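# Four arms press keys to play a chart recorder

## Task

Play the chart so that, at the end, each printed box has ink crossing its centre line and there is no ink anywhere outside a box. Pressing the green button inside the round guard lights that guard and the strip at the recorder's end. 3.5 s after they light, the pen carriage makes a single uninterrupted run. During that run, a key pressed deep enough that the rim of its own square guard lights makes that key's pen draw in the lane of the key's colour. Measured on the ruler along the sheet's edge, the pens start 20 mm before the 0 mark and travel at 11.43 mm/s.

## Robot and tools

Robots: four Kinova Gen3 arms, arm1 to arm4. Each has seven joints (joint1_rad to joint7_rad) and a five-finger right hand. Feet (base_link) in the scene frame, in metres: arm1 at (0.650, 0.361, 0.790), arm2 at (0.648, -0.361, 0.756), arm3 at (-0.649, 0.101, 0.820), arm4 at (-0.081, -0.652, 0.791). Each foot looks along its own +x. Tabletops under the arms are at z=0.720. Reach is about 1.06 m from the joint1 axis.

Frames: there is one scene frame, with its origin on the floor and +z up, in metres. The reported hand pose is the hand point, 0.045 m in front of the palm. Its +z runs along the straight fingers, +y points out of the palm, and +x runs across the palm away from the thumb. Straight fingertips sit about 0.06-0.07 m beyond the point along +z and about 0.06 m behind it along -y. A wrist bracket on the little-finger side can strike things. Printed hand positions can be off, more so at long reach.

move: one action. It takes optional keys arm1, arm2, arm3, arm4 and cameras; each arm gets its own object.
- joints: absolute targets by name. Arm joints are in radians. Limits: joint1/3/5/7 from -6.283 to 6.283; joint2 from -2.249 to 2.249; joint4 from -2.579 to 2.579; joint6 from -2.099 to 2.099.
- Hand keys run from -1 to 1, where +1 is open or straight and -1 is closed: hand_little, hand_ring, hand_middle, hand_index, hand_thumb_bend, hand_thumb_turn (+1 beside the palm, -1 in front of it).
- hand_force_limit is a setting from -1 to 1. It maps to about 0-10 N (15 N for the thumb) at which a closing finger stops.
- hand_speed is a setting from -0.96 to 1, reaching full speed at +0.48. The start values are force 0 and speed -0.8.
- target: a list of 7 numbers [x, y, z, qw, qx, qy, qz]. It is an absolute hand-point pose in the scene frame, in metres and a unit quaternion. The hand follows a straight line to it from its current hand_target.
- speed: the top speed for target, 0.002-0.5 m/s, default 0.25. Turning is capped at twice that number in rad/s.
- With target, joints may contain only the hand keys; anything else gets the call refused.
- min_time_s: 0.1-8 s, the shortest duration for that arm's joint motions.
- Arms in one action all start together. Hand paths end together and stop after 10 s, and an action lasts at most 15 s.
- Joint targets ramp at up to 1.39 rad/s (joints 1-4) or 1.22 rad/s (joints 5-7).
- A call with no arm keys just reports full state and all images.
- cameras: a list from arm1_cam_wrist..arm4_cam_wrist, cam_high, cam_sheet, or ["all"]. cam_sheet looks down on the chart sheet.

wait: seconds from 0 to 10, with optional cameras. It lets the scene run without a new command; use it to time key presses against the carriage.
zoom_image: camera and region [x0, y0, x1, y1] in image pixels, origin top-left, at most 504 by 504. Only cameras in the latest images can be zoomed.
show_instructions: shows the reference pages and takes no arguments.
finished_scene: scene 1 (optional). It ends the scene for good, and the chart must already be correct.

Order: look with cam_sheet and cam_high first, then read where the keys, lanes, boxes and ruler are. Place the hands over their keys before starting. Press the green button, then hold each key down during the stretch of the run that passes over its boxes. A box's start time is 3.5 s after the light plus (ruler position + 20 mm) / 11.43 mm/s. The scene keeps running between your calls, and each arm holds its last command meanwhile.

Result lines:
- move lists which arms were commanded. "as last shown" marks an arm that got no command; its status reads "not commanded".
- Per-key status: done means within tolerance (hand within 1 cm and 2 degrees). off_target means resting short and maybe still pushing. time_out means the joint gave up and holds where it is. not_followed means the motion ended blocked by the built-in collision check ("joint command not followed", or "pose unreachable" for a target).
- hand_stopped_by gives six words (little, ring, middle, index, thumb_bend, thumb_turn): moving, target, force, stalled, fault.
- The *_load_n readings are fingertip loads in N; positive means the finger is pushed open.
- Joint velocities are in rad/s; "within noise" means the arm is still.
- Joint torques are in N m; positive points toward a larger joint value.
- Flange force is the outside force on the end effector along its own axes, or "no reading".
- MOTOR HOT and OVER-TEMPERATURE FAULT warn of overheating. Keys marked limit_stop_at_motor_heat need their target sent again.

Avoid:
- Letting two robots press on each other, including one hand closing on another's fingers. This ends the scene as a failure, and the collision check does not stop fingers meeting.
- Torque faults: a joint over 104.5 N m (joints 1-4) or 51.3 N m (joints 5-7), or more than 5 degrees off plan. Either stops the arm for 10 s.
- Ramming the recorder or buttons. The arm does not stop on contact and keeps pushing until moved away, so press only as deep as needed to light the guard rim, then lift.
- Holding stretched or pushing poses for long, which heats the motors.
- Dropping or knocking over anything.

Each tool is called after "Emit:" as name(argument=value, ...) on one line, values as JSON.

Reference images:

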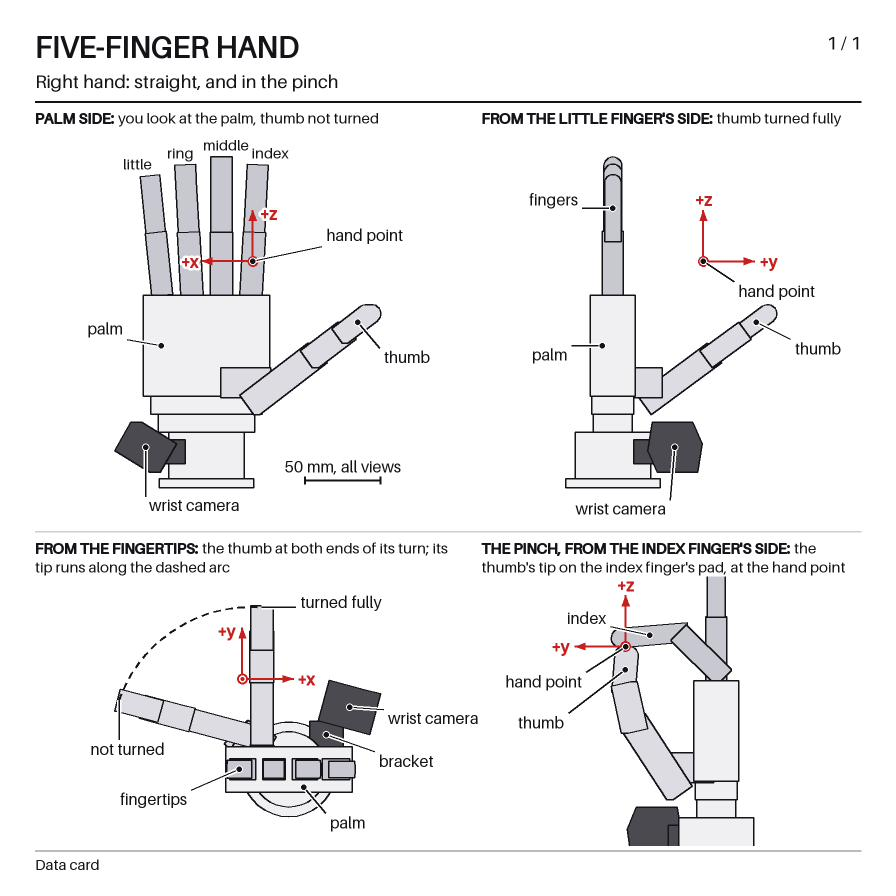

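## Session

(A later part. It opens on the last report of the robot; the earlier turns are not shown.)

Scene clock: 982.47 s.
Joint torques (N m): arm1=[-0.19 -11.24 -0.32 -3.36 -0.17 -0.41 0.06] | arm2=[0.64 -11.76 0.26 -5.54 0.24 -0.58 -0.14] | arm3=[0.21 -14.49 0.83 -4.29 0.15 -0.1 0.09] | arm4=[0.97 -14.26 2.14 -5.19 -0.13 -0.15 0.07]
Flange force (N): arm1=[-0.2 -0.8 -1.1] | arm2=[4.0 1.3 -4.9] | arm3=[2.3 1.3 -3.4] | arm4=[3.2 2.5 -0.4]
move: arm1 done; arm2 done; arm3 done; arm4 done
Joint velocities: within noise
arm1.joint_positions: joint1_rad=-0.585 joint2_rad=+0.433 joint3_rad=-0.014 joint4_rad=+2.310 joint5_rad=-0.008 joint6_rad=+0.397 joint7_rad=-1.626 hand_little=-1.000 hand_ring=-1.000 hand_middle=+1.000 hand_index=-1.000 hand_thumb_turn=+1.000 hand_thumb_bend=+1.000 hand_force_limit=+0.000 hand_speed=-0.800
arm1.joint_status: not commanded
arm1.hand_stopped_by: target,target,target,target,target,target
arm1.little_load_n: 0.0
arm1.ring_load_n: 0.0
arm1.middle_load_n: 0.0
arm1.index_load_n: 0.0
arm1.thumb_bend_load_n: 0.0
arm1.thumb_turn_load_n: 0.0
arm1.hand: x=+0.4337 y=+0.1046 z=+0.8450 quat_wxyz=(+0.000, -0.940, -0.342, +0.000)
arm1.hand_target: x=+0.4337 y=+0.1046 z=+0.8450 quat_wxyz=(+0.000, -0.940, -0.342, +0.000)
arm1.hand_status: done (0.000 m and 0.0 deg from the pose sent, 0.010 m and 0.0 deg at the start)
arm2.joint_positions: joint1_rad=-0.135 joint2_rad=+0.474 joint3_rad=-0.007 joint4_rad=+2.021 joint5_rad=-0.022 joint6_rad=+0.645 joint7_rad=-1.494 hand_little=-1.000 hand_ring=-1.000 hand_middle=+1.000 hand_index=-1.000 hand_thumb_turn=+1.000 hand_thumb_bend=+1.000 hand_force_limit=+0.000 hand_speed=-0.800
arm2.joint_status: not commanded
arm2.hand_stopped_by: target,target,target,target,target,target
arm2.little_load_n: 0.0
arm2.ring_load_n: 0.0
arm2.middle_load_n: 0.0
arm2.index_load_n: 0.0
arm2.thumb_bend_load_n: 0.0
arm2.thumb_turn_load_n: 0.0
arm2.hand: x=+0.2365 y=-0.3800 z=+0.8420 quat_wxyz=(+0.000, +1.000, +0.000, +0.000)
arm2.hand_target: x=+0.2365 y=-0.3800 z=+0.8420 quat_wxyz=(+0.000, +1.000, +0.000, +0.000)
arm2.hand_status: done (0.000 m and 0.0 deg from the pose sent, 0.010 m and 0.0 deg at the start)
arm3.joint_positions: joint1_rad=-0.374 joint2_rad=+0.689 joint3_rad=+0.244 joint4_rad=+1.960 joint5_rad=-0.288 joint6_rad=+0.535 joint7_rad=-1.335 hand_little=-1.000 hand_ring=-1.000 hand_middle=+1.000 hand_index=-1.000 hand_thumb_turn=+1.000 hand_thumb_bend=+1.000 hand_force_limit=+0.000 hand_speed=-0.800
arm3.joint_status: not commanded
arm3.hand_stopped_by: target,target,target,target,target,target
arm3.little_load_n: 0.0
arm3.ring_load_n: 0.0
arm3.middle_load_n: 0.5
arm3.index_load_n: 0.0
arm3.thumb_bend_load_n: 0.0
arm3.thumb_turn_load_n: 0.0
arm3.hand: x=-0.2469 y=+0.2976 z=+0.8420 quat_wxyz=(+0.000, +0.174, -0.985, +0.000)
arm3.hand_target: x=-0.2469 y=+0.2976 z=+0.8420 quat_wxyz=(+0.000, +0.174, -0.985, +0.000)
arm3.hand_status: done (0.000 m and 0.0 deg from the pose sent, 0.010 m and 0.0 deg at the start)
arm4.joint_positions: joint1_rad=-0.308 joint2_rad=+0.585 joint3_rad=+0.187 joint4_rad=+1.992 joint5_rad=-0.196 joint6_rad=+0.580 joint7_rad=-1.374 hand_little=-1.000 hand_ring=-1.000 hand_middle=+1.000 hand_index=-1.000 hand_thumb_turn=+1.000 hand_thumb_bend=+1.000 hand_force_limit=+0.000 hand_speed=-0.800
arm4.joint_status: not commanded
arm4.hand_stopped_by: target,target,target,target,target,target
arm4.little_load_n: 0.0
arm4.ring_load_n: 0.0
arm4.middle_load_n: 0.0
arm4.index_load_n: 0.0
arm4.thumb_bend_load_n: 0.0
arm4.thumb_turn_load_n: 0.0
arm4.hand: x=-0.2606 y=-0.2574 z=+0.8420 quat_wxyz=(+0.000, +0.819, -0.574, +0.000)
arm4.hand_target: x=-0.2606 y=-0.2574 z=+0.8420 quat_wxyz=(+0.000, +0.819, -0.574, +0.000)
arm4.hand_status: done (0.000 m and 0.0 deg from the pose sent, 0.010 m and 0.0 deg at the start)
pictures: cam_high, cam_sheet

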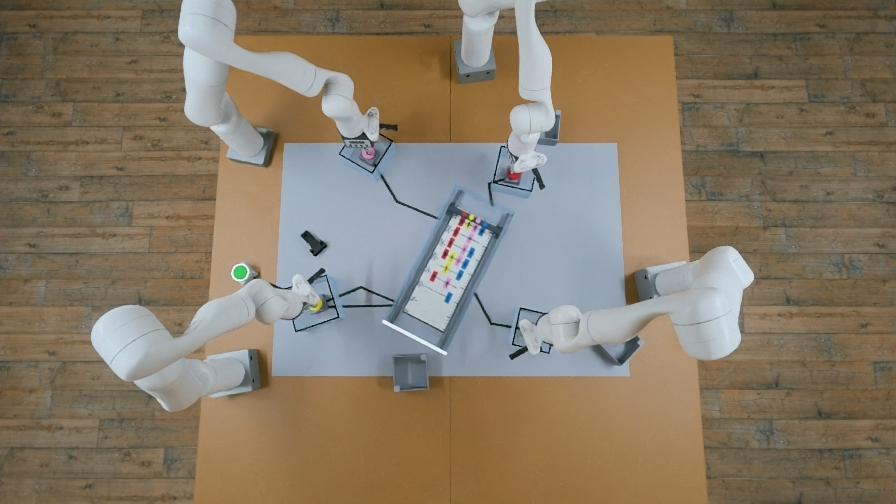

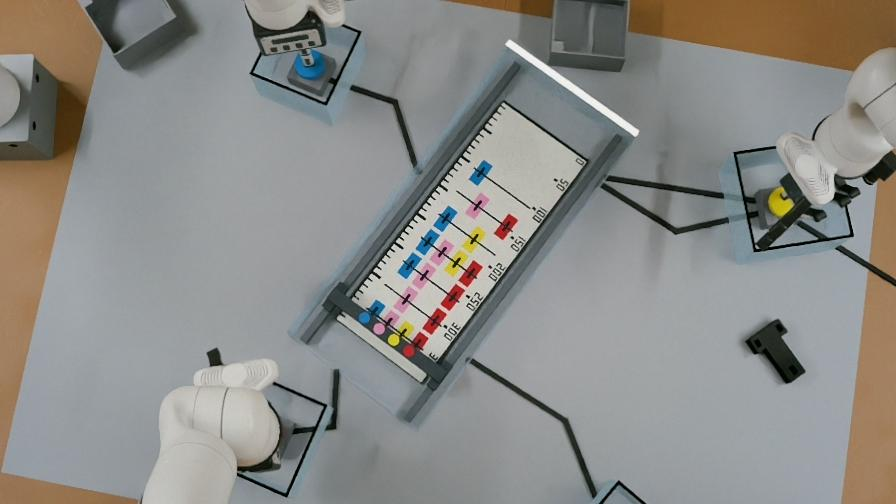

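Worked as planned so far. Let me let the carriage finish and inspect the ink.

Emit:
wait(seconds=1, cameras=["cam_sheet"])

Emit:
zoom_image(camera="cam_sheet", region=[450, 130, 560, 240])

Emit:
zoom_image(camera="cam_sheet", region=[390, 190, 500, 300])

Emit:
zoom_image(camera="cam_sheet", region=[340, 260, 450, 390])

Scene clock: 991.23 s.
Joint torques (N m): arm1=[-0.26 -11.21 -0.39 -3.35 -0.15 -0.39 0.12] | arm2=[0.65 -11.77 0.23 -5.56 0.24 -0.55 -0.17] | arm3=[0.22 -14.55 0.81 -4.34 0.19 -0.08 0.1] | arm4=[0.99 -14.24 2.16 -5.19 -0.11 -0.13 0.06]
Flange force (N): arm1=[-0.2 -0.9 -1.1] | arm2=[4.1 1.2 -4.7] | arm3=[2.4 1.4 -3.2] | arm4=[3.3 2.6 -0.4]
Joint velocities: within noise
arm1.joint_positions: joint1_rad=-0.585 joint2_rad=+0.433 joint3_rad=-0.014 joint4_rad=+2.310 joint5_rad=-0.008 joint6_rad=+0.397 joint7_rad=-1.626 hand_little=-1.000 hand_ring=-1.000 hand_middle=+1.000 hand_index=-1.000 hand_thumb_turn=+1.000 hand_thumb_bend=+1.000 hand_force_limit=+0.000 hand_speed=-0.800
arm1.joint_status: not commanded
arm1.hand_stopped_by: target,target,target,target,target,target
arm1.little_load_n: 0.0
arm1.ring_load_n: 0.0
arm1.middle_load_n: 0.0
arm1.index_load_n: 0.5
arm1.thumb_bend_load_n: 0.0
arm1.thumb_turn_load_n: 0.0
arm1.hand: x=+0.4337 y=+0.1046 z=+0.8450 quat_wxyz=(+0.000, -0.940, -0.342, +0.000)
arm1.hand_target: x=+0.4337 y=+0.1046 z=+0.8450 quat_wxyz=(+0.000, -0.940, -0.342, +0.000)
arm1.hand_status: done (0.000 m and 0.0 deg from the pose sent, 0.010 m and 0.0 deg at the start)
arm2.joint_positions: joint1_rad=-0.135 joint2_rad=+0.474 joint3_rad=-0.007 joint4_rad=+2.021 joint5_rad=-0.022 joint6_rad=+0.645 joint7_rad=-1.494 hand_little=-1.000 hand_ring=-1.000 hand_middle=+1.000 hand_index=-1.000 hand_thumb_turn=+1.000 hand_thumb_bend=+1.000 hand_force_limit=+0.000 hand_speed=-0.800
arm2.joint_status: not commanded
arm2.hand_stopped_by: target,target,target,target,target,target
arm2.little_load_n: 0.0
arm2.ring_load_n: 0.0
arm2.middle_load_n: 0.0
arm2.index_load_n: 0.0
arm2.thumb_bend_load_n: -0.5
arm2.thumb_turn_load_n: 0.0
arm2.hand: x=+0.2365 y=-0.3800 z=+0.8420 quat_wxyz=(+0.000, +1.000, +0.000, +0.000)
arm2.hand_target: x=+0.2365 y=-0.3800 z=+0.8420 quat_wxyz=(+0.000, +1.000, +0.000, +0.000)
arm2.hand_status: done (0.000 m and 0.0 deg from the pose sent, 0.010 m and 0.0 deg at the start)
arm3.joint_positions: joint1_rad=-0.374 joint2_rad=+0.689 joint3_rad=+0.244 joint4_rad=+1.960 joint5_rad=-0.288 joint6_rad=+0.535 joint7_rad=-1.335 hand_little=-1.000 hand_ring=-1.000 hand_middle=+1.000 hand_index=-1.000 hand_thumb_turn=+1.000 hand_thumb_bend=+1.000 hand_force_limit=+0.000 hand_speed=-0.800
arm3.joint_status: not commanded
arm3.hand_stopped_by: target,target,target,target,target,target
arm3.little_load_n: 0.0
arm3.ring_load_n: 0.0
arm3.middle_load_n: 0.0
arm3.index_load_n: 0.5
arm3.thumb_bend_load_n: 0.0
arm3.thumb_turn_load_n: 0.0
arm3.hand: x=-0.2469 y=+0.2976 z=+0.8420 quat_wxyz=(+0.000, +0.174, -0.985, +0.000)
arm3.hand_target: x=-0.2469 y=+0.2976 z=+0.8420 quat_wxyz=(+0.000, +0.174, -0.985, +0.000)
arm3.hand_status: done (0.000 m and 0.0 deg from the pose sent, 0.010 m and 0.0 deg at the start)
arm4.joint_positions: joint1_rad=-0.308 joint2_rad=+0.585 joint3_rad=+0.187 joint4_rad=+1.992 joint5_rad=-0.196 joint6_rad=+0.580 joint7_rad=-1.374 hand_little=-1.000 hand_ring=-1.000 hand_middle=+1.000 hand_index=-1.000 hand_thumb_turn=+1.000 hand_thumb_bend=+1.000 hand_force_limit=+0.000 hand_speed=-0.800
arm4.joint_status: not commanded
arm4.hand_stopped_by: target,target,target,target,target,target
arm4.little_load_n: 0.0
arm4.ring_load_n: 0.0
arm4.middle_load_n: 0.0
arm4.index_load_n: 0.0
arm4.thumb_bend_load_n: 0.0
arm4.thumb_turn_load_n: 0.0
arm4.hand: x=-0.2606 y=-0.2574 z=+0.8420 quat_wxyz=(+0.000, +0.819, -0.574, +0.000)
arm4.hand_target: x=-0.2606 y=-0.2574 z=+0.8420 quat_wxyz=(+0.000, +0.819, -0.574, +0.000)
arm4.hand_status: done (0.000 m and 0.0 deg from the pose sent, 0.010 m and 0.0 deg at the start)
wait: 1.00 s; at rest from the start

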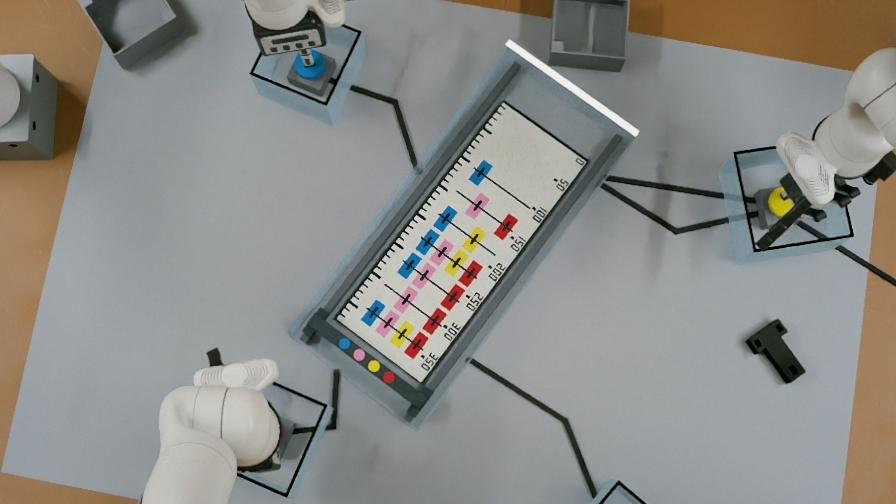

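Scaled by 4.582 from the camera's image (finer frame: 1280x720).

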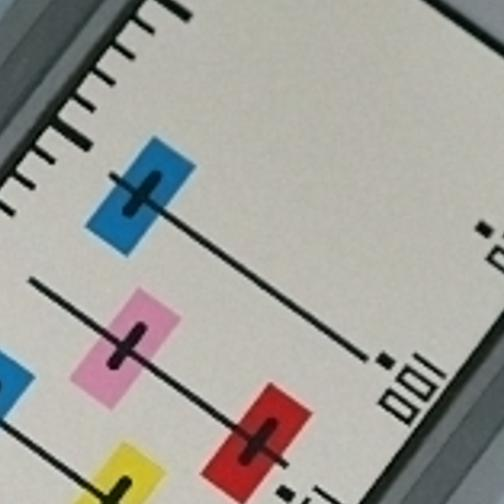

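Scaled by 4.582 from the camera's image (finer frame: 1280x720).

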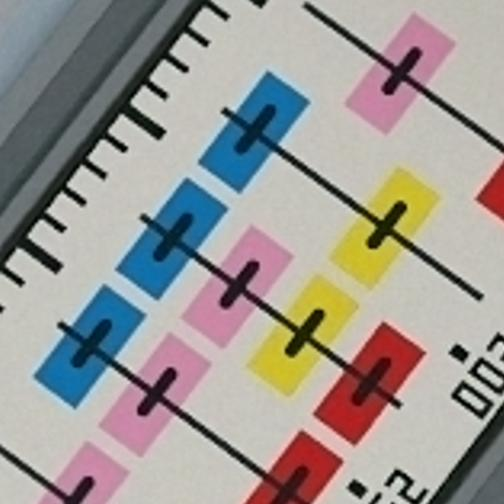

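Scaled by 3.877 from the camera's image (finer frame: 1280x720).

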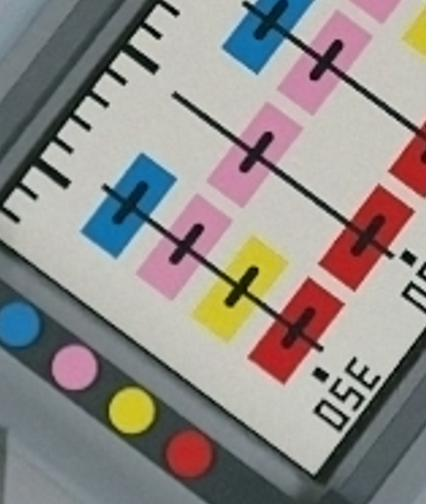

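Emit:
finished_scene()

The scene is finished: the task was done.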